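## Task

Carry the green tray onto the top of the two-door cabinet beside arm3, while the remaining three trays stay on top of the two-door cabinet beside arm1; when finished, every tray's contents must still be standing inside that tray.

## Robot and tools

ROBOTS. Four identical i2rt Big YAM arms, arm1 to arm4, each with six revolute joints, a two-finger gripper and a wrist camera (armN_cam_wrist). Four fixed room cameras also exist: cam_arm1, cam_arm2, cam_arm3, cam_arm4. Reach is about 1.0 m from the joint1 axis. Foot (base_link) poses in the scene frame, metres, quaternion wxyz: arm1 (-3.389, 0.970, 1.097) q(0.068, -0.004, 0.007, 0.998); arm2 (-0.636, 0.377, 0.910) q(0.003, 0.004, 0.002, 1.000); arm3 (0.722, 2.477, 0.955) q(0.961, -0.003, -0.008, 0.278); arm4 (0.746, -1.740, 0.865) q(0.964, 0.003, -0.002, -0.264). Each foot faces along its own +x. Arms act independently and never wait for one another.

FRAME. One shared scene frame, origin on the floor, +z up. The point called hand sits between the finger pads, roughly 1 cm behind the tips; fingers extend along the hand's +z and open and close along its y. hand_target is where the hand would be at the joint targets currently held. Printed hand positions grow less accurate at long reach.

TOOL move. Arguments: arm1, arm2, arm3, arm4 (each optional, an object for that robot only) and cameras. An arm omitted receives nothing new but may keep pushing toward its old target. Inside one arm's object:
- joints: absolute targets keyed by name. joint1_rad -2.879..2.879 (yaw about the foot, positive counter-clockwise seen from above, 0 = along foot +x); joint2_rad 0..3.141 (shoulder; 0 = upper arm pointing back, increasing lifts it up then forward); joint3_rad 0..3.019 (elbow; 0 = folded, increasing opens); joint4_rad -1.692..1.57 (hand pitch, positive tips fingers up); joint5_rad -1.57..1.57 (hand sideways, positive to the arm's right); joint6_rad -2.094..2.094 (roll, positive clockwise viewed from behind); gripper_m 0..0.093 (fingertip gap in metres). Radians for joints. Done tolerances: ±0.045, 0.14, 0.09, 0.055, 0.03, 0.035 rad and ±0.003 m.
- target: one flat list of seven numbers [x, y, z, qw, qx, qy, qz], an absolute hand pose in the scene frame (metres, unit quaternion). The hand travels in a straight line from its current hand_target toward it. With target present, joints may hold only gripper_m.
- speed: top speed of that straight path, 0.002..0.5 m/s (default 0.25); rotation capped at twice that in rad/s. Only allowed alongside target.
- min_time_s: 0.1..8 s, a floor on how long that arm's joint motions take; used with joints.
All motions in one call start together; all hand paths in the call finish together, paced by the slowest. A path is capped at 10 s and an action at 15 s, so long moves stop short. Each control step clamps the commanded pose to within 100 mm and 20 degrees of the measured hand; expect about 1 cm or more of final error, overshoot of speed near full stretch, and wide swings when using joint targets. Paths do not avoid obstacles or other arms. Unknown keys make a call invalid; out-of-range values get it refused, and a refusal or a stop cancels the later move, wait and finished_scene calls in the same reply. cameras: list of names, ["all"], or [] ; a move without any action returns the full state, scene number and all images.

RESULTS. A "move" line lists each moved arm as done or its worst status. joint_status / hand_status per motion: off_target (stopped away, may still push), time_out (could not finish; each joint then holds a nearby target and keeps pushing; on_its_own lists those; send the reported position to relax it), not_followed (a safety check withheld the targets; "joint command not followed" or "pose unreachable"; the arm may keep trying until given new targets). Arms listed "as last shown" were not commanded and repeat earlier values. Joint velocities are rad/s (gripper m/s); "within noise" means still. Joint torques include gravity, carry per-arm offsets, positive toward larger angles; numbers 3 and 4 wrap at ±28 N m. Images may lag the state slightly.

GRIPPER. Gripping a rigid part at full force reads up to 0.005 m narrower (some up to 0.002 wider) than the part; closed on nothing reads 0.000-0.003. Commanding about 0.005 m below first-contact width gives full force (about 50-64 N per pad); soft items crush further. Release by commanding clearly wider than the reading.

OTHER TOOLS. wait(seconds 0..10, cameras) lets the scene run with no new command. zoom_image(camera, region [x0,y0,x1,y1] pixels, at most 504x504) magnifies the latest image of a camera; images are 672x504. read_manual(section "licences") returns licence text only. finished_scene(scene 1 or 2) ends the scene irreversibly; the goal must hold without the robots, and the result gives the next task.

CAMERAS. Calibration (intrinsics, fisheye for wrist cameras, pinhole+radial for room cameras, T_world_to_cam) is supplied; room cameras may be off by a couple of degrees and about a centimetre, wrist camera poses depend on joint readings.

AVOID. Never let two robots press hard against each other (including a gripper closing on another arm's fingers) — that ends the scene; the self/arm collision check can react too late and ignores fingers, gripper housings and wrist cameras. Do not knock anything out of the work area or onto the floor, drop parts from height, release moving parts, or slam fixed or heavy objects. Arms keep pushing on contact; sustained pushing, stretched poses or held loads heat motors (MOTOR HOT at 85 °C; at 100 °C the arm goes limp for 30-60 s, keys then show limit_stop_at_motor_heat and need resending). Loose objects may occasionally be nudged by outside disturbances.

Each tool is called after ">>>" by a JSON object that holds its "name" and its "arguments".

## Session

>>> {"name": "move", "arguments": {}}

>>> {"name": "zoom_image", "arguments": {"camera": "cam_arm1", "region": [330, 180, 530, 470]}}

Scene clock: 0.00 s.
Joint torques (N m): no reading
Heat: arm1: hottest gripper 24 °C; arm2: hottest joint1_rad 25 °C; arm3: hottest joint1_rad 26 °C; arm4: hottest joint1_rad 26 °C.
Joint velocities: within noise
arm1.joint_positions: joint1_rad=+0.692 joint2_rad=+0.648 joint3_rad=+1.429 joint4_rad=-1.398 joint5_rad=-0.136 joint6_rad=-0.701 gripper_m=+0.09396
arm1.joint_status: not commanded
arm1.hand: x=-3.5788 y=+0.8356 z=+1.6371 quat_wxyz=(+0.034, +0.700, +0.543, -0.463) (m; scene frame)
arm1.hand_target: x=-3.5770 y=+0.8370 z=+1.6466 quat_wxyz=(+0.033, +0.696, +0.540, -0.472) (m; scene frame)
arm1.hand_status: not commanded
arm2.joint_positions: joint1_rad=+0.046 joint2_rad=+0.608 joint3_rad=+1.378 joint4_rad=-1.614 joint5_rad=+0.231 joint6_rad=+0.022 gripper_m=+0.09396
arm2.joint_status: not commanded
arm2.hand: x=-0.8192 y=+0.4116 z=+1.3976 quat_wxyz=(-0.095, +0.928, -0.033, -0.359) (m; scene frame)
arm2.hand_target: x=-0.8179 y=+0.4117 z=+1.4087 quat_wxyz=(-0.094, +0.923, -0.034, -0.372) (m; scene frame)
arm2.hand_status: not commanded
arm3.joint_positions: joint1_rad=+0.827 joint2_rad=+0.635 joint3_rad=+1.493 joint4_rad=-1.192 joint5_rad=+0.128 joint6_rad=+0.670 gripper_m=+0.09396
arm3.joint_status: not commanded
arm3.hand: x=+0.7771 y=+2.7101 z=+1.5737 quat_wxyz=(-0.349, +0.256, -0.771, -0.466) (m; scene frame)
arm3.hand_target: x=+0.7762 y=+2.7061 z=+1.5860 quat_wxyz=(-0.354, +0.253, -0.764, -0.477) (m; scene frame)
arm3.hand_status: not commanded
arm4.joint_positions: joint1_rad=-0.546 joint2_rad=+0.615 joint3_rad=+1.544 joint4_rad=-1.256 joint5_rad=-0.261 joint6_rad=-0.380 gripper_m=+0.09396
arm4.joint_status: not commanded
arm4.hand: x=+0.8806 y=-1.9065 z=+1.4980 quat_wxyz=(-0.502, -0.207, -0.782, +0.305) (m; scene frame)
arm4.hand_target: x=+0.8787 y=-1.9029 z=+1.5072 quat_wxyz=(-0.508, -0.204, -0.776, +0.312) (m; scene frame)
arm4.hand_status: not commanded
pictures: arm1_cam_wrist, arm2_cam_wrist, arm3_cam_wrist, arm4_cam_wrist, cam_arm1, cam_arm2, cam_arm3, cam_arm4
camera_calibration:
arm1_cam_wrist: T_world_to_cam=[[-0.791385, 0.405586, 0.457395, -3.91969], [0.337811, 0.913738, -0.225758, 0.819776], [-0.509503, -0.0241481, -0.86013, -0.268092], [0, 0, 0, 1]] pos_world=[-3.5155, 0.834235, 1.74732]
arm2_cam_wrist: T_world_to_cam=[[0.110568, 0.976715, 0.183852, -0.573759], [0.988771, -0.0893901, -0.119757, 1.01769], [-0.100534, 0.195029, -0.975631, 1.32533], [0, 0, 0, 1]] pos_world=[-0.809581, 0.392893, 1.5204]
arm3_cam_wrist: T_world_to_cam=[[0.724724, -0.44104, -0.529395, 1.46322], [-0.678991, -0.587849, -0.439778, 2.81538], [-0.117244, 0.678172, -0.72549, -0.476613], [0, 0, 0, 1]] pos_world=[0.795304, 2.62358, 1.66699]
arm4_cam_wrist: T_world_to_cam=[[-0.631945, -0.727671, 0.26672, -1.23092], [-0.717787, 0.419744, -0.555515, 2.26712], [0.292279, -0.542503, -0.787568, 0.0135226], [0, 0, 0, 1]] pos_world=[0.845489, -1.83998, 1.59838]

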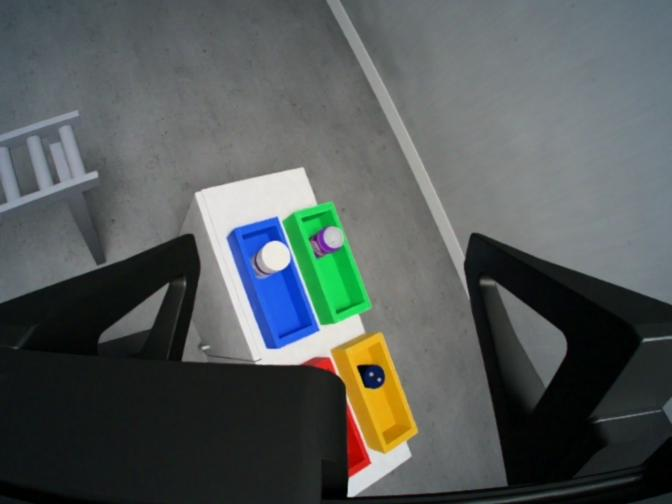

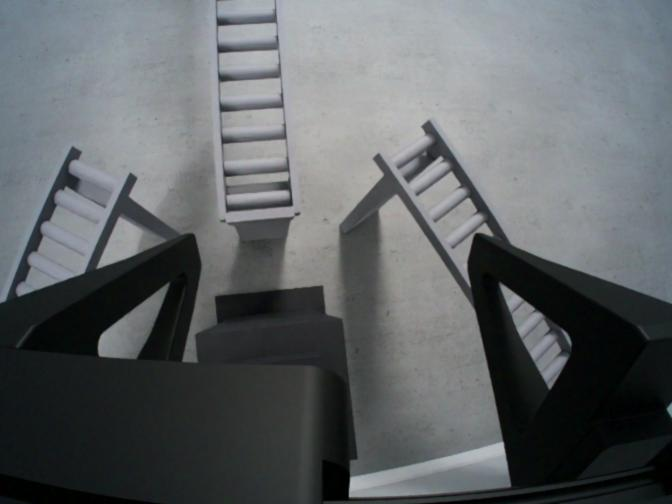

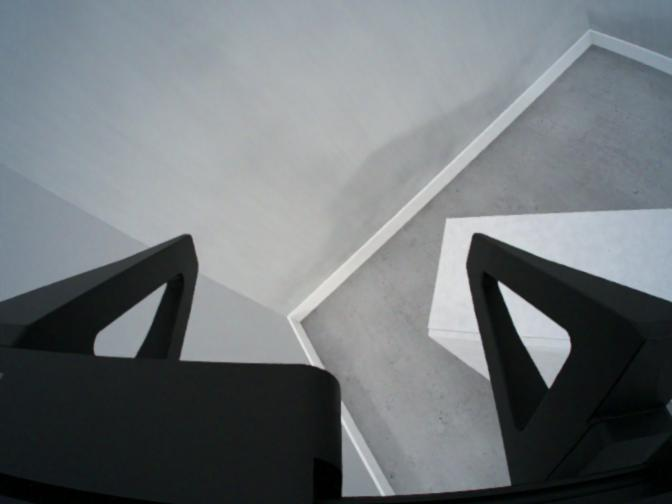

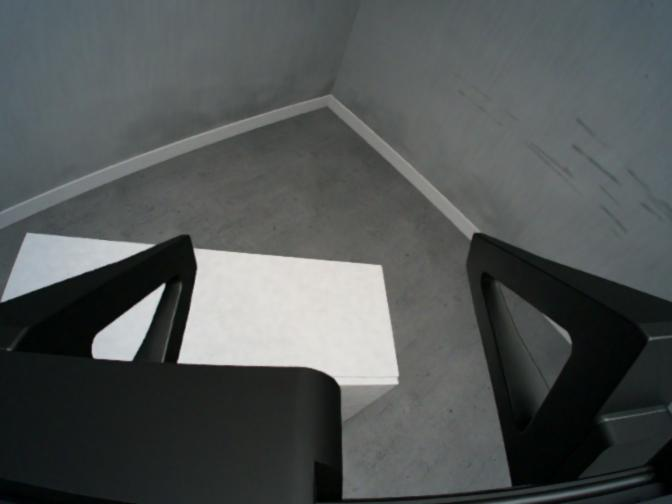

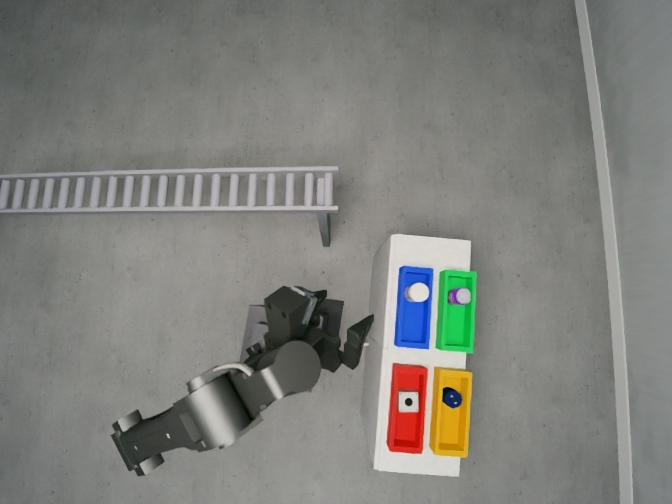

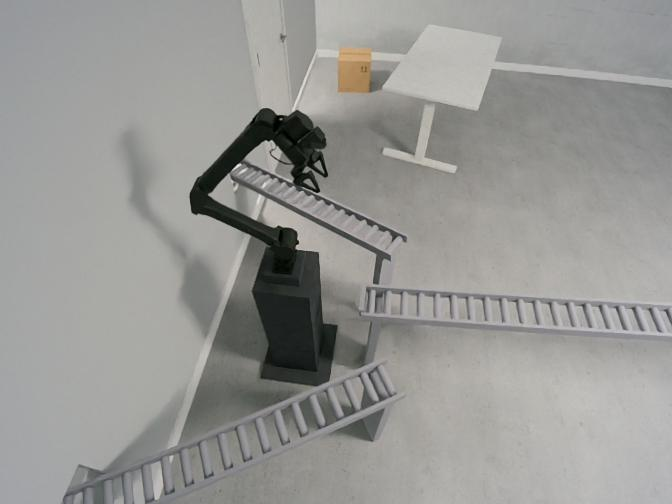

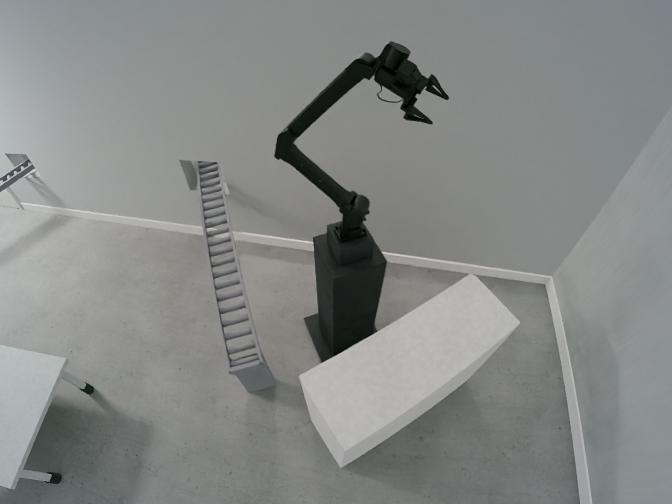

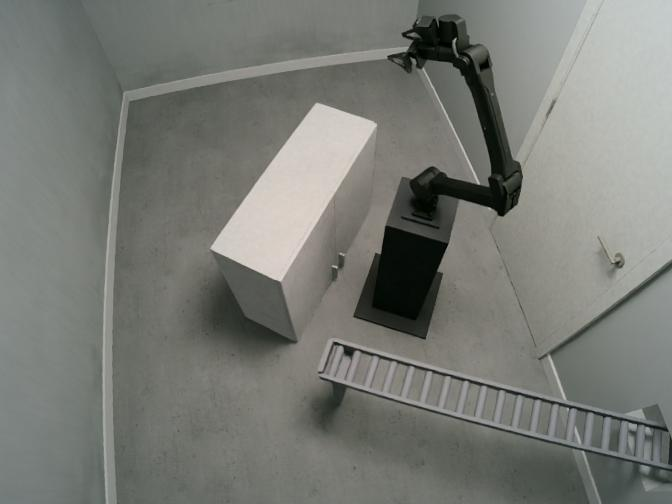

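Scaled by 1.738 from the camera's 672x504 image, which has a finer 960x720 frame.

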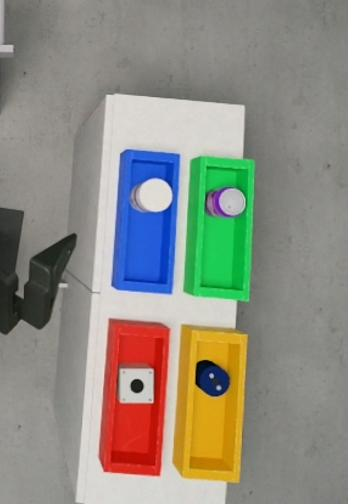

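>>> {"name": "move", "arguments": {"arm1": {"target":[-3.96,1.02,1.18,0,0.7071,-0.7071,0],"speed":0.4}, "arm2": {"target":[-1.2,0.5,1.15,0,1,0,0],"speed":0.4}, "cameras": ["arm1_cam_wrist","arm2_cam_wrist"]}}

>>> {"name": "zoom_image", "arguments": {"camera": "arm1_cam_wrist", "region": [100, 0, 500, 360]}}

>>> {"name": "move", "arguments": {"arm1": {"target":[-3.98,0.98,1.08,0,0.7071,-0.7071,0],"speed":0.3}, "cameras": ["arm1_cam_wrist"]}}

>>> {"name": "zoom_image", "arguments": {"camera": "arm1_cam_wrist", "region": [100, 0, 500, 360]}}

Scene clock: 8.43 s.
Joint torques (N m): arm1=[-0.91 -12.98 12.71 -0.25 -0.05 0.01] | arm2=[-0.85 -15.85 12.89 0.13 -0.09 -0.19] | arm3=[0.97 2.49 10.18 2.58 0.14 -0.12] | arm4=[-0.73 2.78 8.98 2.03 -0.05 0.14]
Heat: arm1: hottest gripper 24 °C; arm2: hottest joint1_rad 25 °C; arm3: hottest joint1_rad 26 °C; arm4: hottest joint1_rad 26 °C.
move: arm1 off_target; arm2 off_target
Joint velocities: within noise
arm1.joint_positions: joint1_rad=+0.069 joint2_rad=+1.887 joint3_rad=+1.518 joint4_rad=-1.206 joint5_rad=+0.018 joint6_rad=+1.484 gripper_m=+0.09397
arm1.joint_status: not commanded
arm1.hand: x=-3.9471 y=+1.0127 z=+1.1755 quat_wxyz=(-0.005, +0.714, -0.700, +0.004) (m; scene frame)
arm1.hand_target: x=-3.9595 y=+1.0200 z=+1.1800 quat_wxyz=(+0.000, +0.707, -0.707, +0.000) (m; scene frame)
arm1.hand_status: off_target (0.016 m and 1.3 deg from the pose sent, 0.623 m and 167.2 deg at the start)
arm2.joint_positions: joint1_rad=-0.196 joint2_rad=+1.859 joint3_rad=+1.834 joint4_rad=-1.599 joint5_rad=+0.008 joint6_rad=-0.201 gripper_m=+0.09396
arm2.joint_status: not commanded
arm2.hand: x=-1.1854 y=+0.4927 z=+1.1310 quat_wxyz=(+0.003, +1.000, +0.000, +0.023) (m; scene frame)
arm2.hand_target: x=-1.1987 y=+0.4998 z=+1.1500 quat_wxyz=(+0.000, +1.000, +0.000, +0.000) (m; scene frame)
arm2.hand_status: off_target (0.025 m and 2.6 deg from the pose sent, 0.463 m and 43.8 deg at the start)
arm3, arm4: as last shown
pictures: arm1_cam_wrist, arm2_cam_wrist
camera_calibration:
arm1_cam_wrist: T_world_to_cam=[[0.999621, 0.024032, 0.013401, 3.90569], [0.0118401, -0.815309, 0.578905, 0.196508], [0.0248382, -0.578527, -0.815285, 1.7693], [0, 0, 0, 1]] pos_world=[-3.95048, 1.08994, 1.27638]
arm2_cam_wrist: T_world_to_cam=[[-0.0353126, 0.999369, 0.00372526, -0.543781], [0.783758, 0.0253809, 0.620547, 0.218266], [0.620061, 0.0248328, -0.78416, 1.73401], [0, 0, 0, 1]] pos_world=[-1.26546, 0.494838, 1.22633]

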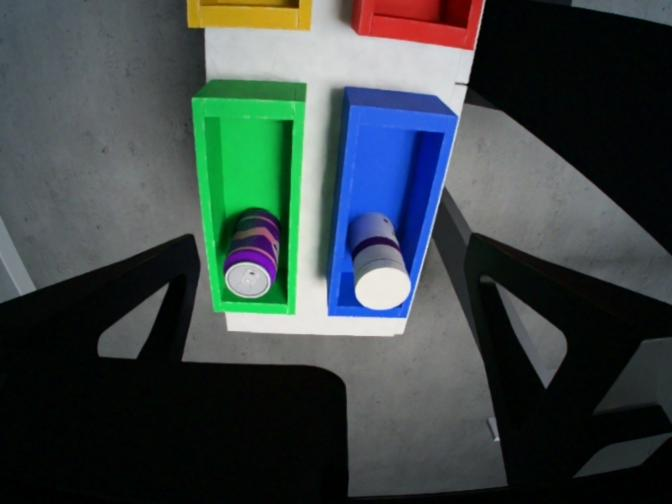

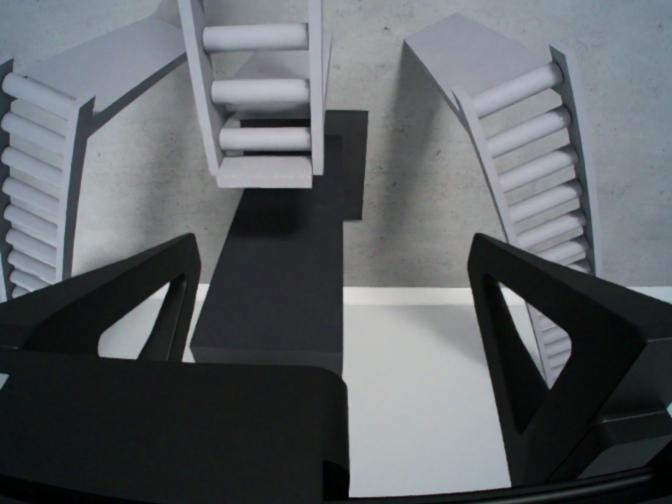

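Scaled by 1.260 from the camera's 672x504 image, which has a finer 960x720 frame.

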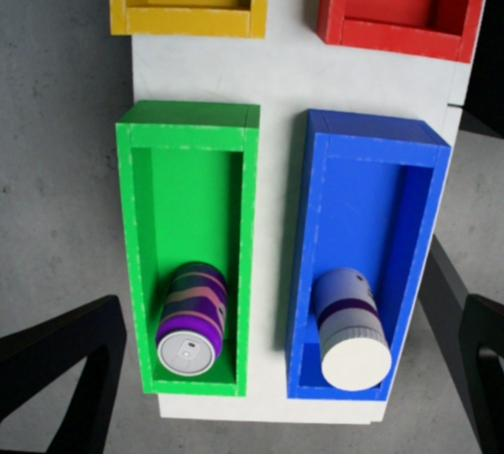

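Scene clock: 9.67 s.
Joint torques (N m): arm1=[1.2 -15.27 9.25 0.55 -0.02 0.03] | arm2=[-0.85 -15.85 12.89 0.09 -0.08 -0.19] | arm3=[0.85 2.32 10.15 2.54 0.13 -0.12] | arm4=[-0.73 2.84 8.96 2.03 -0.05 0.14]
Heat: arm1: hottest gripper 24 °C; arm2: hottest joint2_rad 26 °C; arm3: hottest joint1_rad 26 °C; arm4: hottest joint1_rad 26 °C.
move: arm1 done
Joint velocities: within noise
arm1.joint_positions: joint1_rad=+0.117 joint2_rad=+2.054 joint3_rad=+1.515 joint4_rad=-1.035 joint5_rad=+0.017 joint6_rad=+1.552 gripper_m=+0.09397
arm1.joint_status: not commanded
arm1.hand: x=-3.9732 y=+0.9844 z=+1.0822 quat_wxyz=(-0.005, +0.707, -0.707, +0.003) (m; scene frame)
arm1.hand_target: x=-3.9800 y=+0.9800 z=+1.0802 quat_wxyz=(+0.000, +0.707, -0.707, +0.000) (m; scene frame)
arm1.hand_status: done (0.008 m and 0.7 deg from the pose sent, 0.106 m and 1.3 deg at the start)
arm2, arm3, arm4: as last shown
arm2.joint_positions: joint1_rad=-0.196 joint2_rad=+1.859 joint3_rad=+1.834 joint4_rad=-1.599 joint5_rad=+0.008 joint6_rad=-0.202 gripper_m=+0.09396
pictures: arm1_cam_wrist
camera_calibration:
arm1_cam_wrist: T_world_to_cam=[[0.999914, 0.00497405, 0.0120983, 3.95503], [-0.00294609, -0.815487, 0.578768, 0.169463], [0.0127448, -0.578754, -0.815403, 1.62976], [0, 0, 0, 1]] pos_world=[-3.97496, 1.06176, 1.18298]

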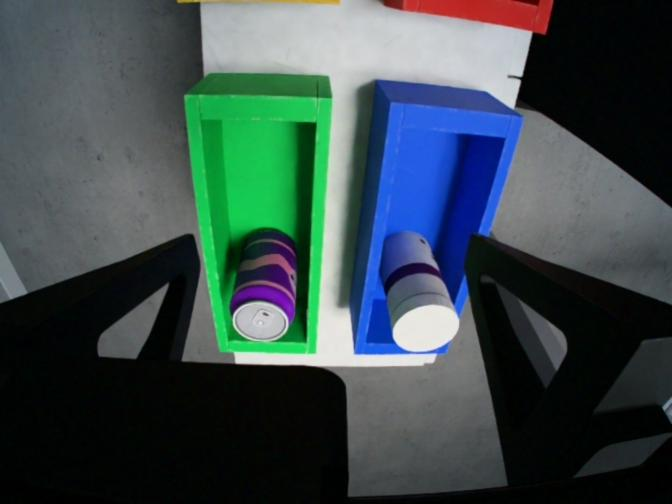

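Scaled by 1.260 from the camera's 672x504 image, which has a finer 960x720 frame.

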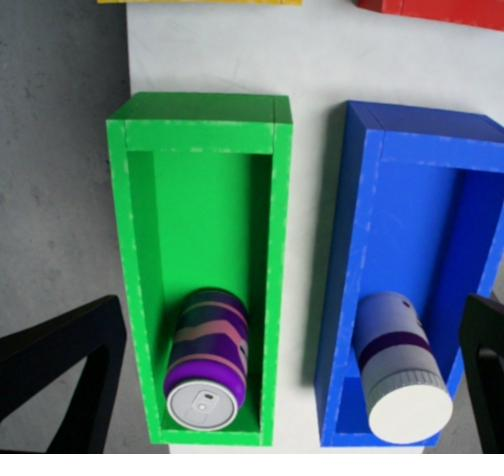

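>>> {"name": "move", "arguments": {"arm1": {"target":[-3.992,0.862,0.95,0,0.6858,-0.7278,0],"speed":0.25,"joints":{"gripper_m":0.045}}, "cameras": ["arm1_cam_wrist"]}}

>>> {"name": "zoom_image", "arguments": {"camera": "arm1_cam_wrist", "region": [130, 50, 530, 370]}}

Scene clock: 12.67 s.
Joint torques (N m): arm1=[0.21 -15.62 9.46 0.42 0.04 0.02] | arm2=[-0.85 -15.85 12.89 0.08 -0.09 -0.18] | arm3=[0.85 2.14 10.1 2.55 0.14 -0.13] | arm4=[-0.73 2.84 8.96 2.03 -0.05 0.14]
Heat: arm1: hottest gripper 24 °C; arm2: hottest joint2_rad 26 °C; arm3: hottest joint1_rad 26 °C; arm4: hottest joint1_rad 26 °C.
move: arm1 off_target
Joint velocities: within noise
arm1.joint_positions: joint1_rad=+0.310 joint2_rad=+2.306 joint3_rad=+1.551 joint4_rad=-0.836 joint5_rad=+0.017 joint6_rad=+1.802 gripper_m=+0.04508
arm1.joint_status: all done
arm1.hand: x=-3.9781 y=+0.8674 z=+0.9499 quat_wxyz=(-0.011, +0.687, -0.727, +0.007) (m; scene frame)
arm1.hand_target: x=-3.9915 y=+0.8620 z=+0.9502 quat_wxyz=(+0.000, +0.686, -0.728, +0.000) (m; scene frame)
arm1.hand_status: off_target (0.015 m and 1.5 deg from the pose sent, 0.181 m and 3.5 deg at the start)
arm2, arm3, arm4: as last shown
pictures: arm1_cam_wrist
camera_calibration:
arm1_cam_wrist: T_world_to_cam=[[0.99832, -0.0520525, 0.0254503, 3.99265], [-0.0572115, -0.81607, 0.575115, -0.0612689], [-0.00916699, -0.575605, -0.817677, 1.3665], [0, 0, 0, 1]] pos_world=[-3.97692, 0.944392, 1.05098]

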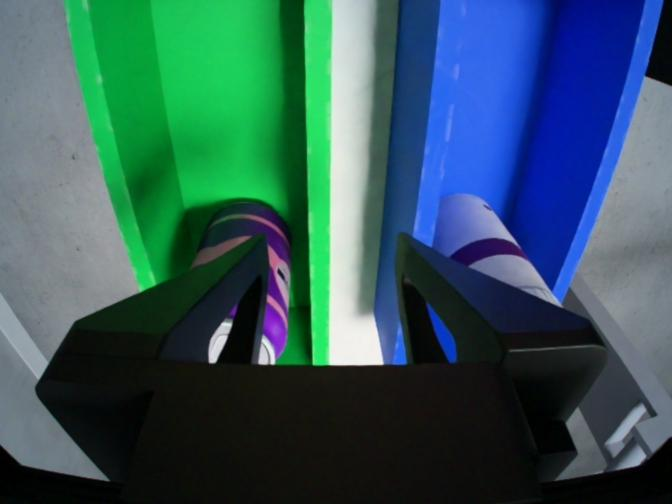

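Scaled by 1.260 from the camera's 672x504 image, which has a finer 960x720 frame.

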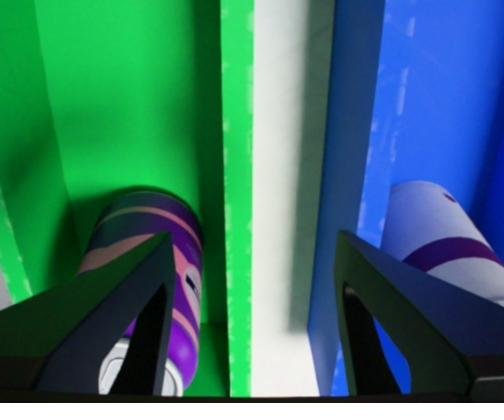

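>>> {"name": "move", "arguments": {"arm1": {"target":[-3.994,0.866,0.866,0,0.6858,-0.7278,0],"speed":0.15}, "cameras": ["arm1_cam_wrist"]}}

Scene clock: 14.50 s.
Joint torques (N m): arm1=[-0.21 -16.15 8.44 0.47 0.05 -0.1] | arm2=[-0.85 -15.85 12.89 0.08 -0.09 -0.18] | arm3=[0.79 2.2 10.19 2.58 0.14 -0.12] | arm4=[-0.73 2.84 8.96 2.03 -0.05 0.14]
Heat: arm1: hottest gripper 24 °C; arm2: hottest joint2_rad 26 °C; arm3: hottest joint1_rad 26 °C; arm4: hottest joint1_rad 26 °C.
move: arm1 off_target
Joint velocities: within noise
arm1.joint_positions: joint1_rad=+0.310 joint2_rad=+2.467 joint3_rad=+1.601 joint4_rad=-0.720 joint5_rad=+0.017 joint6_rad=+1.802 gripper_m=+0.04508
arm1.joint_status: not commanded
arm1.hand: x=-3.9816 y=+0.8654 z=+0.8688 quat_wxyz=(-0.009, +0.687, -0.727, +0.006) (m; scene frame)
arm1.hand_target: x=-3.9936 y=+0.8660 z=+0.8662 quat_wxyz=(+0.000, +0.686, -0.728, +0.000) (m; scene frame)
arm1.hand_status: off_target (0.013 m and 1.2 deg from the pose sent, 0.085 m and 1.5 deg at the start)
arm2, arm3, arm4: as last shown
pictures: arm1_cam_wrist
camera_calibration:
arm1_cam_wrist: T_world_to_cam=[[0.998404, -0.0524335, 0.0209866, 4.00262], [-0.0549411, -0.815615, 0.57598, -0.00858093], [-0.0130837, -0.576214, -0.817194, 1.28359], [0, 0, 0, 1]] pos_world=[-3.97991, 0.942493, 0.969881]

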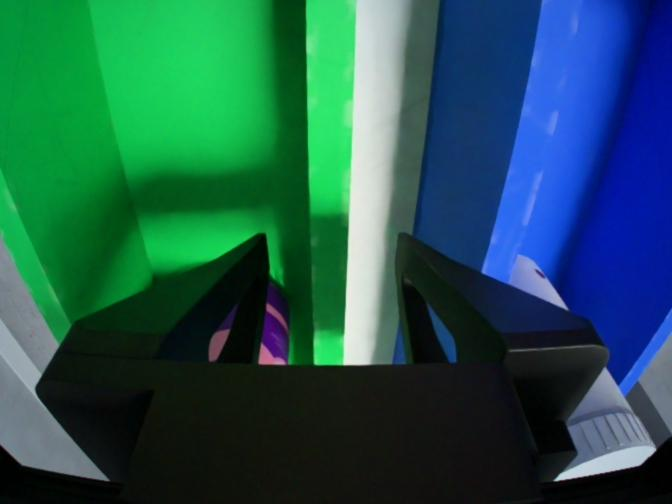

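Centred. Lower slightly, grip, lift.

>>> {"name": "move", "arguments": {"arm1": {"target":[-3.994,0.868,0.856,0,0.6858,-0.7278,0],"speed":0.1}}}

>>> {"name": "move", "arguments": {"arm1": {"joints":{"gripper_m":0.002}}}}

>>> {"name": "move", "arguments": {"arm1": {"target":[-3.996,0.868,0.94,0,0.6858,-0.7278,0],"speed":0.12}, "cameras": ["arm1_cam_wrist","cam_arm1"]}}

>>> {"name": "zoom_image", "arguments": {"camera": "cam_arm1", "region": [380, 220, 500, 370]}}

Scene clock: 15.87 s.
Joint torques (N m): arm1=[-0.5 -15.33 8.66 0.55 0.05 -0.13] | arm2=[-0.91 -15.85 12.89 0.09 -0.09 -0.18] | arm3=[0.91 2.2 10.17 2.55 0.13 -0.12] | arm4=[-0.73 2.84 8.96 2.03 -0.05 0.14]
Heat: arm1: hottest gripper 24 °C; arm2: hottest joint2_rad 26 °C; arm3: hottest joint1_rad 26 °C; arm4: hottest joint1_rad 26 °C.
move: arm1 off_target
Joint velocities: within noise
arm1.joint_positions: joint1_rad=+0.310 joint2_rad=+2.476 joint3_rad=+1.604 joint4_rad=-0.708 joint5_rad=+0.017 joint6_rad=+1.802 gripper_m=+0.04508
arm1.joint_status: not commanded
arm1.hand: x=-3.9830 y=+0.8651 z=+0.8644 quat_wxyz=(-0.006, +0.687, -0.727, +0.004) (m; scene frame)
arm1.hand_target: x=-3.9935 y=+0.8681 z=+0.8563 quat_wxyz=(+0.000, +0.686, -0.728, +0.000) (m; scene frame)
arm1.hand_status: off_target (0.014 m and 0.9 deg from the pose sent, 0.018 m and 1.2 deg at the start)
arm2, arm3, arm4: as last shown
pictures: none

Scene clock: 16.60 s.
Joint torques (N m): arm1=[-0.44 -15.38 8.5 0.4 0.05 -0.13] | arm2=[-0.85 -15.85 12.89 0.08 -0.09 -0.18] | arm3=[0.91 2.14 10.18 2.54 0.12 -0.12] | arm4=[-0.73 2.84 8.96 2.03 -0.05 0.14]
Heat: arm1: hottest gripper 24 °C; arm2: hottest joint3_rad 27 °C; arm3: hottest joint1_rad 26 °C; arm4: hottest joint1_rad 26 °C.
move: arm1 off_target
Joint velocities: within noise
arm1.joint_positions: joint1_rad=+0.310 joint2_rad=+2.476 joint3_rad=+1.606 joint4_rad=-0.705 joint5_rad=+0.017 joint6_rad=+1.802 gripper_m=+0.01218
arm1.joint_status: gripper_m off_target (ended at +0.01222, target +0.00200)
arm1.hand: x=-3.9852 y=+0.8647 z=+0.8649 quat_wxyz=(-0.004, +0.687, -0.727, +0.002) (m; scene frame)
arm1.hand_target: x=-3.9936 y=+0.8680 z=+0.8563 quat_wxyz=(+0.000, +0.686, -0.728, +0.000) (m; scene frame)
arm1.hand_status: not commanded
arm2, arm3, arm4: as last shown
pictures: none

Scene clock: 18.00 s.
Joint torques (N m): arm1=[-0.38 -20.37 7.21 -0.25 -0.07 -0.11] | arm2=[-0.91 -15.79 12.89 0.09 -0.09 -0.18] | arm3=[0.79 2.37 10.18 2.52 0.12 -0.11] | arm4=[-0.73 2.84 8.96 2.03 -0.05 0.14]
Heat: arm1: hottest joint3_rad 24 °C; arm2: hottest joint3_rad 27 °C; arm3: hottest joint1_rad 26 °C; arm4: hottest joint1_rad 26 °C.
move: arm1 off_target
Joint velocities: within noise
arm1.joint_positions: joint1_rad=+0.310 joint2_rad=+2.389 joint3_rad=+1.584 joint4_rad=-0.810 joint5_rad=+0.020 joint6_rad=+1.802 gripper_m=+0.01218
arm1.joint_status: not commanded
arm1.hand: x=-3.9771 y=+0.8674 z=+0.9105 quat_wxyz=(-0.022, +0.687, -0.727, +0.012) (m; scene frame)
arm1.hand_target: x=-3.9954 y=+0.8681 z=+0.9398 quat_wxyz=(+0.000, +0.686, -0.728, +0.000) (m; scene frame)
arm1.hand_status: off_target (0.035 m and 2.9 deg from the pose sent, 0.076 m and 0.5 deg at the start)
arm2, arm3, arm4: as last shown
pictures: arm1_cam_wrist, cam_arm1
camera_calibration:
arm1_cam_wrist: T_world_to_cam=[[0.997479, -0.0521699, 0.0480991, 3.96877], [-0.0702755, -0.820164, 0.567796, -0.0803043], [0.00982726, -0.569745, -0.821763, 1.40852], [0, 0, 0, 1]] pos_world=[-3.97825, 0.943683, 1.01217]

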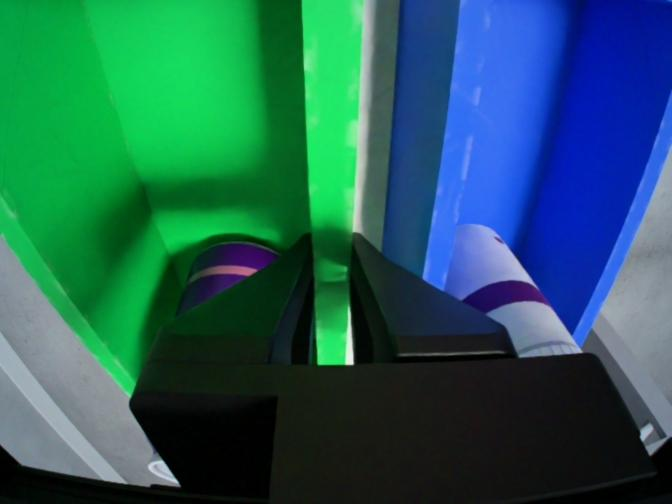

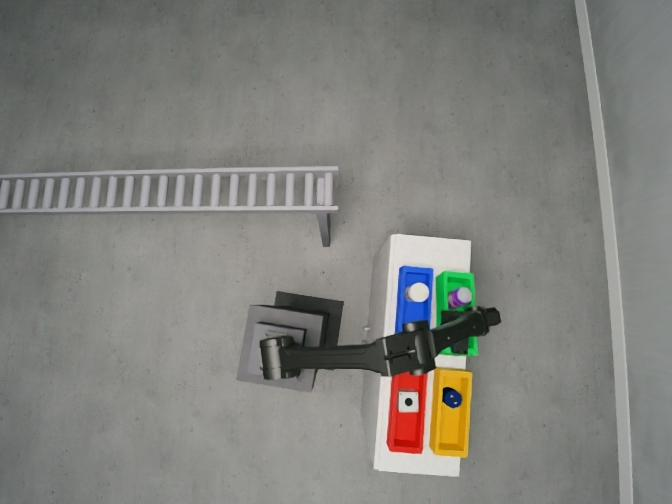

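Scaled by 3.360 from the camera's 672x504 image, which has a finer 960x720 frame.

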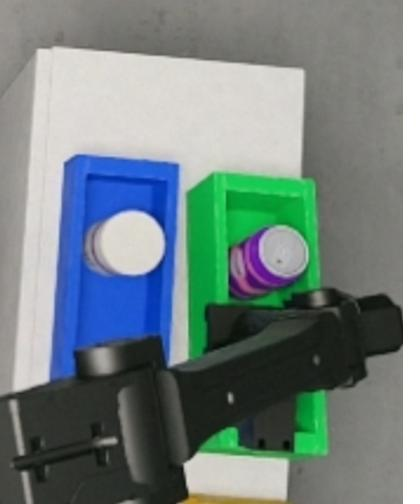

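>>> {"name": "move", "arguments": {"arm1": {"target":[-3.98,0.872,1.13,0,0.6858,-0.7278,0],"speed":0.2}}}

>>> {"name": "move", "arguments": {"arm1": {"joints":{"joint1_rad":1.676,"joint6_rad":1.53},"min_time_s":5}, "cameras": ["arm1_cam_wrist","cam_arm1"]}}

Scene clock: 20.37 s.
Joint torques (N m): arm1=[-0.21 -18.73 12.57 -0.23 -0.07 -0.04] | arm2=[-0.85 -15.85 12.88 0.09 -0.09 -0.19] | arm3=[0.85 2.32 10.15 2.56 0.13 -0.13] | arm4=[-0.79 2.84 8.96 2.03 -0.05 0.14]
Heat: arm1: hottest joint3_rad 24 °C; arm2: hottest joint2_rad 27 °C; arm3: hottest joint3_rad 27 °C; arm4: hottest joint1_rad 26 °C.
move: arm1 off_target
Joint velocities: within noise
arm1.joint_positions: joint1_rad=+0.311 joint2_rad=+2.062 joint3_rad=+1.546 joint4_rad=-1.136 joint5_rad=+0.020 joint6_rad=+1.799 gripper_m=+0.01219
arm1.joint_status: not commanded
arm1.hand: x=-3.9529 y=+0.8745 z=+1.0907 quat_wxyz=(-0.037, +0.688, -0.725, +0.022) (m; scene frame)
arm1.hand_target: x=-3.9780 y=+0.8724 z=+1.1306 quat_wxyz=(+0.000, +0.686, -0.728, +0.000) (m; scene frame)
arm1.hand_status: off_target (0.048 m and 5.0 deg from the pose sent, 0.220 m and 2.9 deg at the start)
arm2: as last shown
arm3.joint_positions: joint1_rad=+0.827 joint2_rad=+0.635 joint3_rad=+1.493 joint4_rad=-1.192 joint5_rad=+0.128 joint6_rad=+0.670 gripper_m=+0.09396
arm3.joint_status: not commanded
arm3.hand: x=+0.7771 y=+2.7101 z=+1.5737 quat_wxyz=(-0.349, +0.256, -0.771, -0.466) (m; scene frame)
arm3.hand_target: x=+0.7762 y=+2.7061 z=+1.5860 quat_wxyz=(-0.354, +0.253, -0.764, -0.477) (m; scene frame)
arm3.hand_status: not commanded
arm4.joint_positions: joint1_rad=-0.546 joint2_rad=+0.615 joint3_rad=+1.544 joint4_rad=-1.256 joint5_rad=-0.261 joint6_rad=-0.380 gripper_m=+0.09396
arm4.joint_status: not commanded
arm4.hand: x=+0.8806 y=-1.9065 z=+1.4980 quat_wxyz=(-0.502, -0.207, -0.782, +0.305) (m; scene frame)
arm4.hand_target: x=+0.8787 y=-1.9029 z=+1.5072 quat_wxyz=(-0.508, -0.204, -0.776, +0.312) (m; scene frame)
arm4.hand_status: not commanded
pictures: none

Scene clock: 26.07 s.
Joint torques (N m): arm1=[-0.21 -18.61 12.77 -0.2 -0.09 -0.13] | arm2=[-0.85 -15.85 12.88 0.09 -0.09 -0.18] | arm3=[0.91 2.32 10.19 2.52 0.13 -0.12] | arm4=[-0.73 2.78 8.96 2.03 -0.05 0.14]
Heat: arm1: hottest joint3_rad 25 °C; arm2: hottest joint3_rad 29 °C; arm3: hottest joint3_rad 27 °C; arm4: hottest joint1_rad 26 °C.
move: arm1 done
Joint velocities: within noise
arm1.joint_positions: joint1_rad=+1.675 joint2_rad=+2.062 joint3_rad=+1.546 joint4_rad=-1.138 joint5_rad=+0.021 joint6_rad=+1.536 gripper_m=+0.01219
arm1.joint_status: all done
arm1.hand: x=-3.4110 y=+0.3987 z=+1.1022 quat_wxyz=(-0.034, +0.999, +0.002, -0.005) (m; scene frame)
arm1.hand_target: x=-3.4108 y=+0.3739 z=+1.1426 quat_wxyz=(+0.010, +1.000, +0.005, -0.004) (m; scene frame)
arm1.hand_status: not commanded
arm2.joint_positions: joint1_rad=-0.196 joint2_rad=+1.859 joint3_rad=+1.834 joint4_rad=-1.599 joint5_rad=+0.008 joint6_rad=-0.202 gripper_m=+0.09396
arm2.joint_status: not commanded
arm2.hand: x=-1.1854 y=+0.4927 z=+1.1310 quat_wxyz=(+0.003, +1.000, +0.000, +0.023) (m; scene frame)
arm2.hand_target: x=-1.1987 y=+0.4998 z=+1.1500 quat_wxyz=(+0.000, +1.000, +0.000, +0.000) (m; scene frame)
arm2.hand_status: not commanded
arm3, arm4: as last shown
pictures: arm1_cam_wrist, cam_arm1
camera_calibration:
arm1_cam_wrist: T_world_to_cam=[[-0.00796166, 0.997576, 0.0691296, -0.500877], [0.820425, -0.0330073, 0.5708, 2.18724], [0.571698, 0.0612602, -0.818174, 2.95451], [0, 0, 0, 1]] pos_world=[-3.48754, 0.390864, 1.20345]

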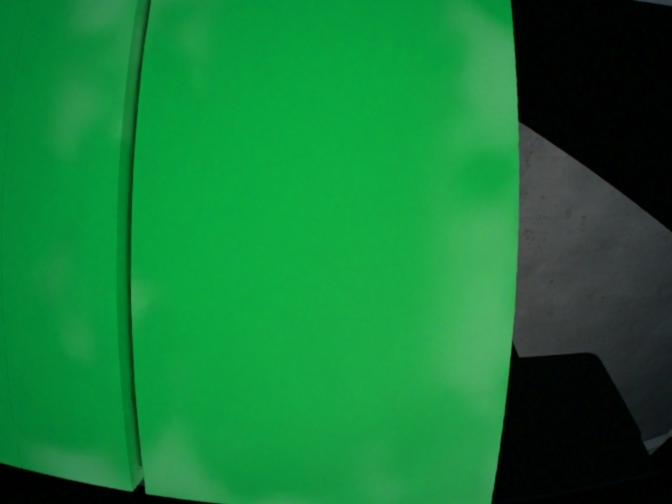

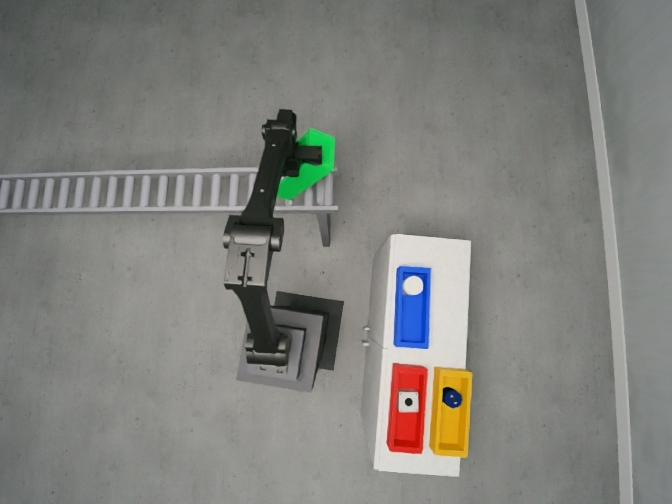

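>>> {"name": "zoom_image", "arguments": {"camera": "cam_arm1", "region": [240, 90, 360, 230]}}

Scaled by 3.600 from the camera's 672x504 image, which has a finer 960x720 frame.

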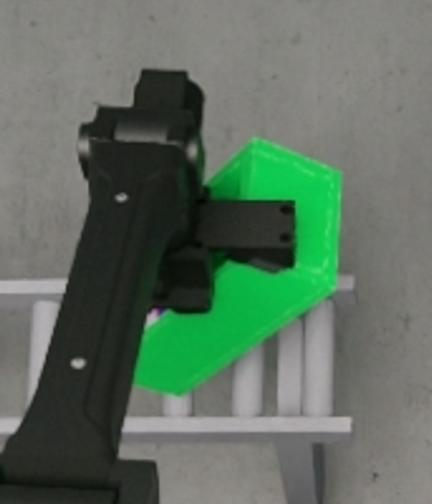

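>>> {"name": "move", "arguments": {"arm1": {"target":[-3.40,0.42,1.04,0.015,1,0,0],"speed":0.1}, "cameras": ["arm1_cam_wrist","cam_arm1"]}}

>>> {"name": "zoom_image", "arguments": {"camera": "cam_arm1", "region": [240, 90, 360, 230]}}

Scene clock: 29.13 s.
Joint torques (N m): arm1=[0.97 -10.75 6.15 1.7 -0.09 0.04] | arm2=[-0.85 -15.85 12.88 0.09 -0.08 -0.18] | arm3=[0.91 2.14 10.15 2.54 0.13 -0.11] | arm4=[-0.73 2.84 8.96 2.03 -0.05 0.14]
Heat: arm1: hottest joint3_rad 25 °C; arm2: hottest joint3_rad 29 °C; arm3: hottest joint3_rad 27 °C; arm4: hottest joint1_rad 26 °C.
move: arm1 off_target
Joint velocities: within noise
arm1.joint_positions: joint1_rad=+1.675 joint2_rad=+1.999 joint3_rad=+1.349 joint4_rad=-0.869 joint5_rad=+0.012 joint6_rad=+1.541 gripper_m=+0.01219
arm1.joint_status: not commanded
arm1.hand: x=-3.4087 y=+0.4123 z=+1.0731 quat_wxyz=(+0.033, +0.999, -0.002, -0.003) (m; scene frame)
arm1.hand_target: x=-3.4003 y=+0.4217 z=+1.0415 quat_wxyz=(+0.015, +1.000, +0.000, +0.000) (m; scene frame)
arm1.hand_status: off_target (0.035 m and 2.1 deg from the pose sent, 0.067 m and 5.7 deg at the start)
arm2, arm3, arm4: as last shown
pictures: arm1_cam_wrist, cam_arm1
camera_calibration:
arm1_cam_wrist: T_world_to_cam=[[-0.00149476, 0.997837, -0.0657193, -0.345793], [0.817475, 0.0390712, 0.574638, 2.15843], [0.575963, -0.0528649, -0.815765, 2.98748], [0, 0, 0, 1]] pos_world=[-3.48565, 0.418645, 1.17404]

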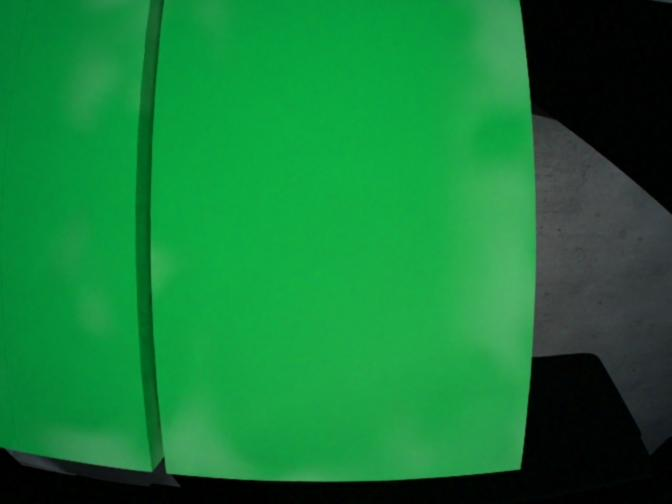

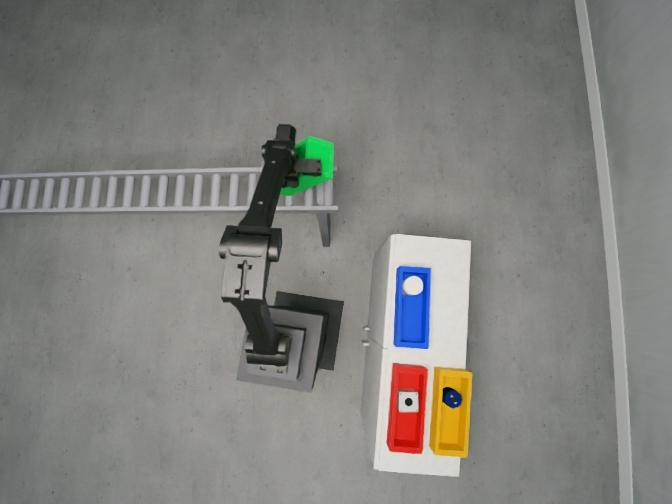

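Scaled by 3.600 from the camera's 672x504 image, which has a finer 960x720 frame.

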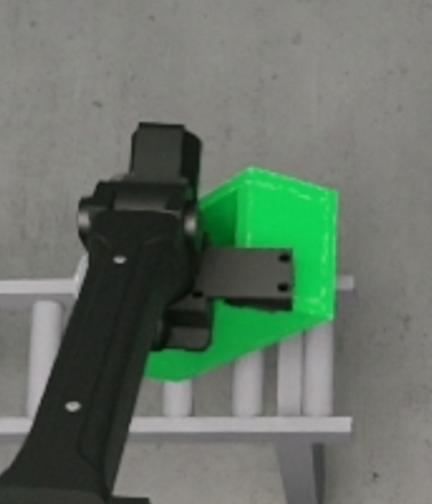

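>>> {"name": "move", "arguments": {"arm1": {"target":[-3.41,0.42,0.98,0.0,1,0,0],"speed":0.08}, "cameras": ["arm1_cam_wrist","cam_arm1"]}}

>>> {"name": "zoom_image", "arguments": {"camera": "cam_arm1", "region": [240, 90, 360, 230]}}

Scene clock: 31.63 s.
Joint torques (N m): arm1=[0.26 -15.21 7.5 -0.03 0.31 -0.06] | arm2=[-0.85 -15.85 12.89 0.09 -0.08 -0.18] | arm3=[0.97 2.43 10.17 2.52 0.13 -0.12] | arm4=[-0.73 2.84 8.96 2.03 -0.05 0.14]
Heat: arm1: hottest joint3_rad 25 °C; arm2: hottest joint3_rad 30 °C; arm3: hottest joint3_rad 27 °C; arm4: hottest joint1_rad 26 °C.
move: arm1 done
Joint velocities: within noise
arm1.joint_positions: joint1_rad=+1.667 joint2_rad=+2.178 joint3_rad=+1.337 joint4_rad=-0.758 joint5_rad=+0.002 joint6_rad=+1.533 gripper_m=+0.01219
arm1.joint_status: not commanded
arm1.hand: x=-3.4103 y=+0.4274 z=+0.9750 quat_wxyz=(-0.006, +1.000, -0.001, +0.003) (m; scene frame)
arm1.hand_target: x=-3.4101 y=+0.4201 z=+0.9800 quat_wxyz=(+0.000, +1.000, +0.000, +0.000) (m; scene frame)
arm1.hand_status: done (0.009 m and 0.8 deg from the pose sent, 0.093 m and 3.8 deg at the start)
arm2, arm3, arm4: as last shown
pictures: arm1_cam_wrist, cam_arm1
camera_calibration:
arm1_cam_wrist: T_world_to_cam=[[-0.00212449, 0.999905, 0.0136038, -0.447638], [0.810323, -0.00625021, 0.58595, 2.19953], [0.585979, 0.0122683, -0.810233, 2.91015], [0, 0, 0, 1]] pos_world=[-3.48857, 0.425641, 1.07517]

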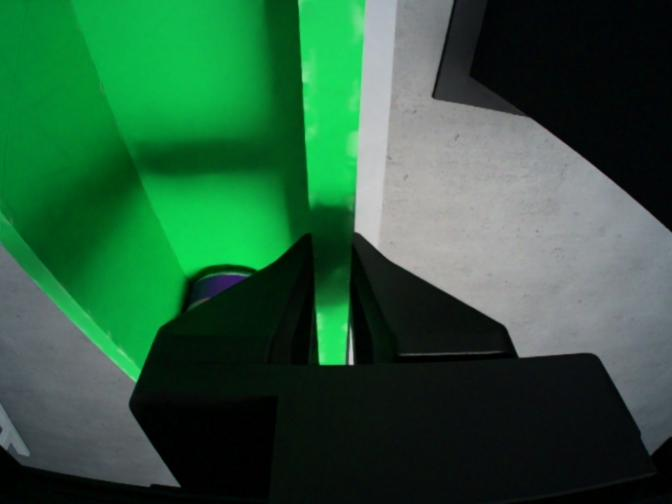

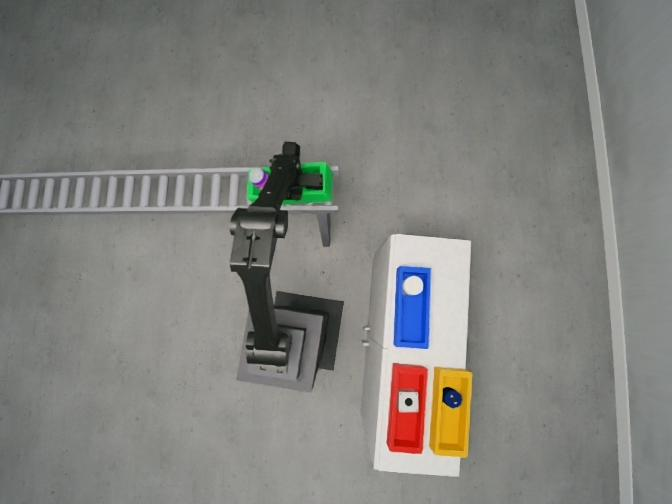

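Scaled by 3.600 from the camera's 672x504 image, which has a finer 960x720 frame.

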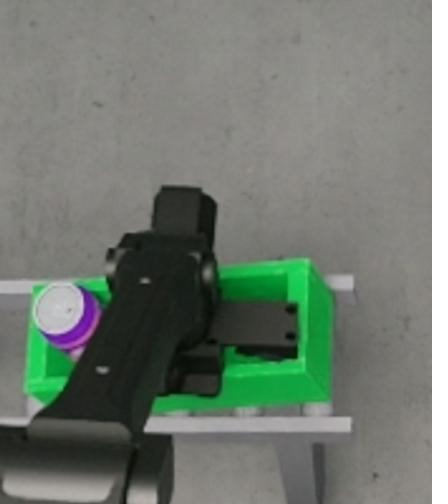

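>>> {"name": "move", "arguments": {"arm1": {"target":[-3.405,0.424,0.945,0.0,1,0,0],"speed":0.06}, "cameras": ["arm1_cam_wrist","cam_arm1"]}}

>>> {"name": "zoom_image", "arguments": {"camera": "cam_arm1", "region": [240, 130, 360, 230]}}

Scene clock: 33.07 s.
Joint torques (N m): arm1=[0.38 -13.33 6.26 1.07 0.39 0.19] | arm2=[-0.85 -15.79 12.89 0.09 -0.09 -0.19] | arm3=[0.67 2.26 10.15 2.58 0.12 -0.13] | arm4=[-0.73 2.78 8.98 2.03 -0.05 0.13]
Heat: arm1: hottest joint3_rad 25 °C; arm2: hottest joint3_rad 30 °C; arm3: hottest joint3_rad 28 °C; arm4: hottest joint1_rad 26 °C.
move: arm1 off_target
Joint velocities: within noise
arm1.joint_positions: joint1_rad=+1.672 joint2_rad=+2.211 joint3_rad=+1.337 joint4_rad=-0.709 joint5_rad=+0.000 joint6_rad=+1.518 gripper_m=+0.01219
arm1.joint_status: not commanded
arm1.hand: x=-3.4067 y=+0.4239 z=+0.9576 quat_wxyz=(+0.001, +1.000, +0.009, +0.004) (m; scene frame)
arm1.hand_target: x=-3.4051 y=+0.4244 z=+0.9452 quat_wxyz=(+0.000, +1.000, +0.000, +0.000) (m; scene frame)
arm1.hand_status: off_target (0.013 m and 1.2 deg from the pose sent, 0.031 m and 0.8 deg at the start)
arm2, arm3, arm4: as last shown
pictures: arm1_cam_wrist, cam_arm1
camera_calibration:
arm1_cam_wrist: T_world_to_cam=[[-0.0225196, 0.999745, -0.0019053, -0.4985], [0.809141, 0.0193455, 0.587295, 2.1907], [0.587182, 0.011684, -0.80937, 2.89747], [0, 0, 0, 1]] pos_world=[-3.48516, 0.422139, 1.05758]

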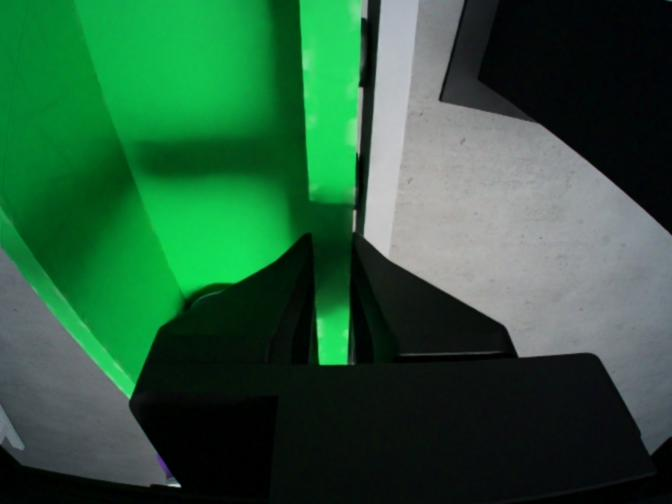

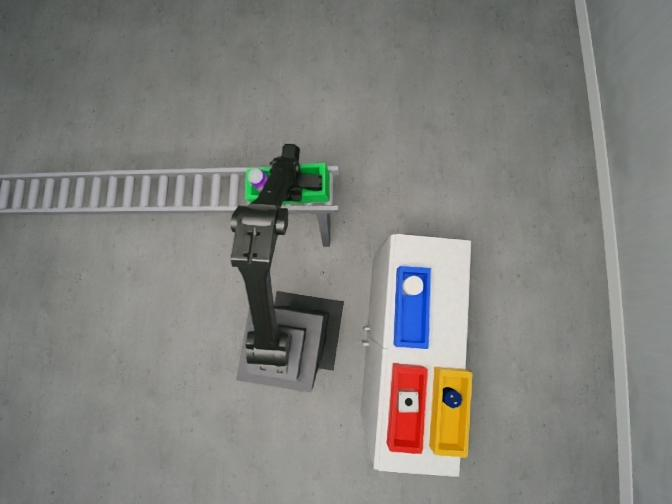

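Scaled by 4.200 from the camera's 672x504 image, which has a finer 960x720 frame.

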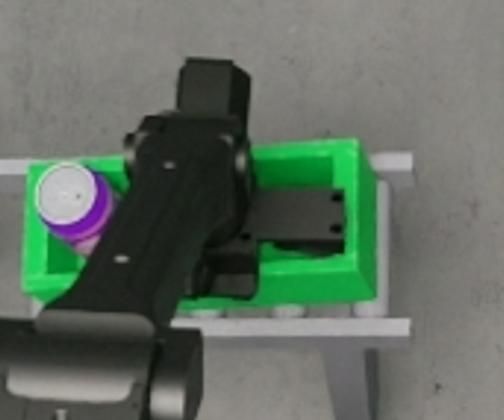

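>>> {"name": "move", "arguments": {"arm1": {"target":[-3.403,0.426,0.918,0.0,1,0,0],"speed":0.05}, "cameras": ["arm1_cam_wrist","cam_arm1"]}}

>>> {"name": "zoom_image", "arguments": {"camera": "cam_arm1", "region": [240, 130, 360, 230]}}

Scene clock: 34.47 s.
Joint torques (N m): arm1=[0.5 -11.69 5.96 1.65 0.34 0.19] | arm2=[-0.85 -15.85 12.88 0.08 -0.08 -0.18] | arm3=[0.85 2.26 10.11 2.52 0.12 -0.12] | arm4=[-0.73 2.78 8.96 2.03 -0.05 0.14]
Heat: arm1: hottest joint3_rad 25 °C; arm2: hottest joint3_rad 30 °C; arm3: hottest joint3_rad 28 °C; arm4: hottest joint1_rad 26 °C.
move: arm1 off_target
Joint velocities: within noise
arm1.joint_positions: joint1_rad=+1.675 joint2_rad=+2.237 joint3_rad=+1.337 joint4_rad=-0.670 joint5_rad=+0.001 joint6_rad=+1.521 gripper_m=+0.01219
arm1.joint_status: not commanded
arm1.hand: x=-3.4057 y=+0.4213 z=+0.9441 quat_wxyz=(+0.008, +1.000, +0.009, +0.003) (m; scene frame)
arm1.hand_target: x=-3.4030 y=+0.4272 z=+0.9191 quat_wxyz=(+0.000, +1.000, +0.000, +0.000) (m; scene frame)
arm1.hand_status: off_target (0.027 m and 1.4 deg from the pose sent, 0.040 m and 1.2 deg at the start)
arm2, arm3, arm4: as last shown
pictures: arm1_cam_wrist, cam_arm1
camera_calibration:
arm1_cam_wrist: T_world_to_cam=[[-0.0217007, 0.99965, -0.015154, -0.480488], [0.810134, 0.0264646, 0.585647, 2.19974], [0.585843, 0.000432135, -0.810425, 2.88719], [0, 0, 0, 1]] pos_world=[-3.48395, 0.420857, 1.0443]

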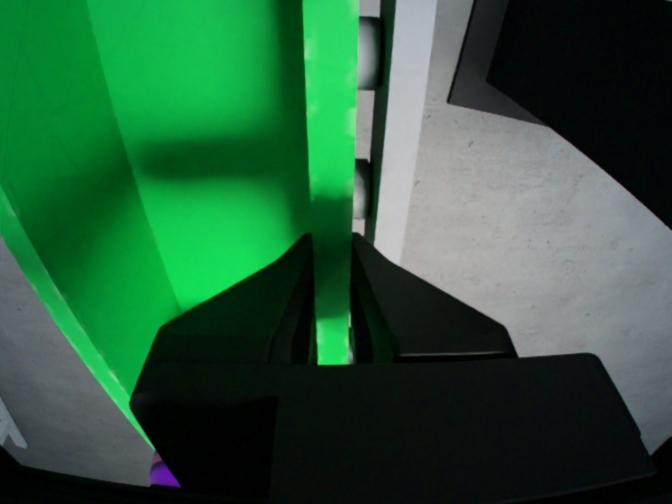

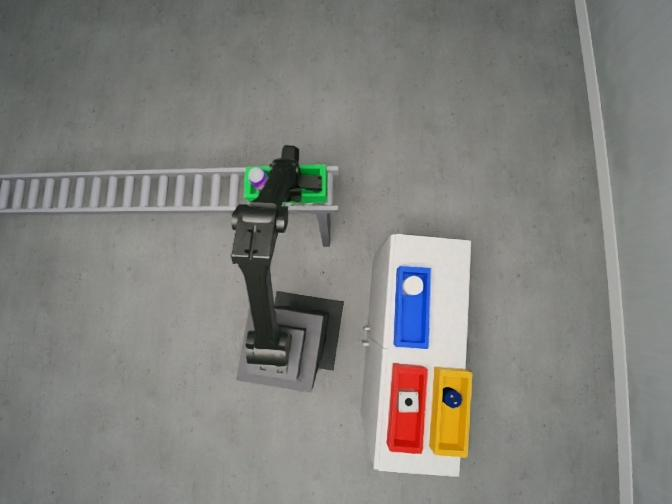

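Scaled by 4.200 from the camera's 672x504 image, which has a finer 960x720 frame.

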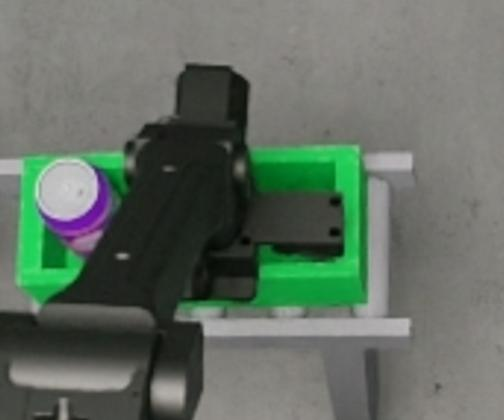

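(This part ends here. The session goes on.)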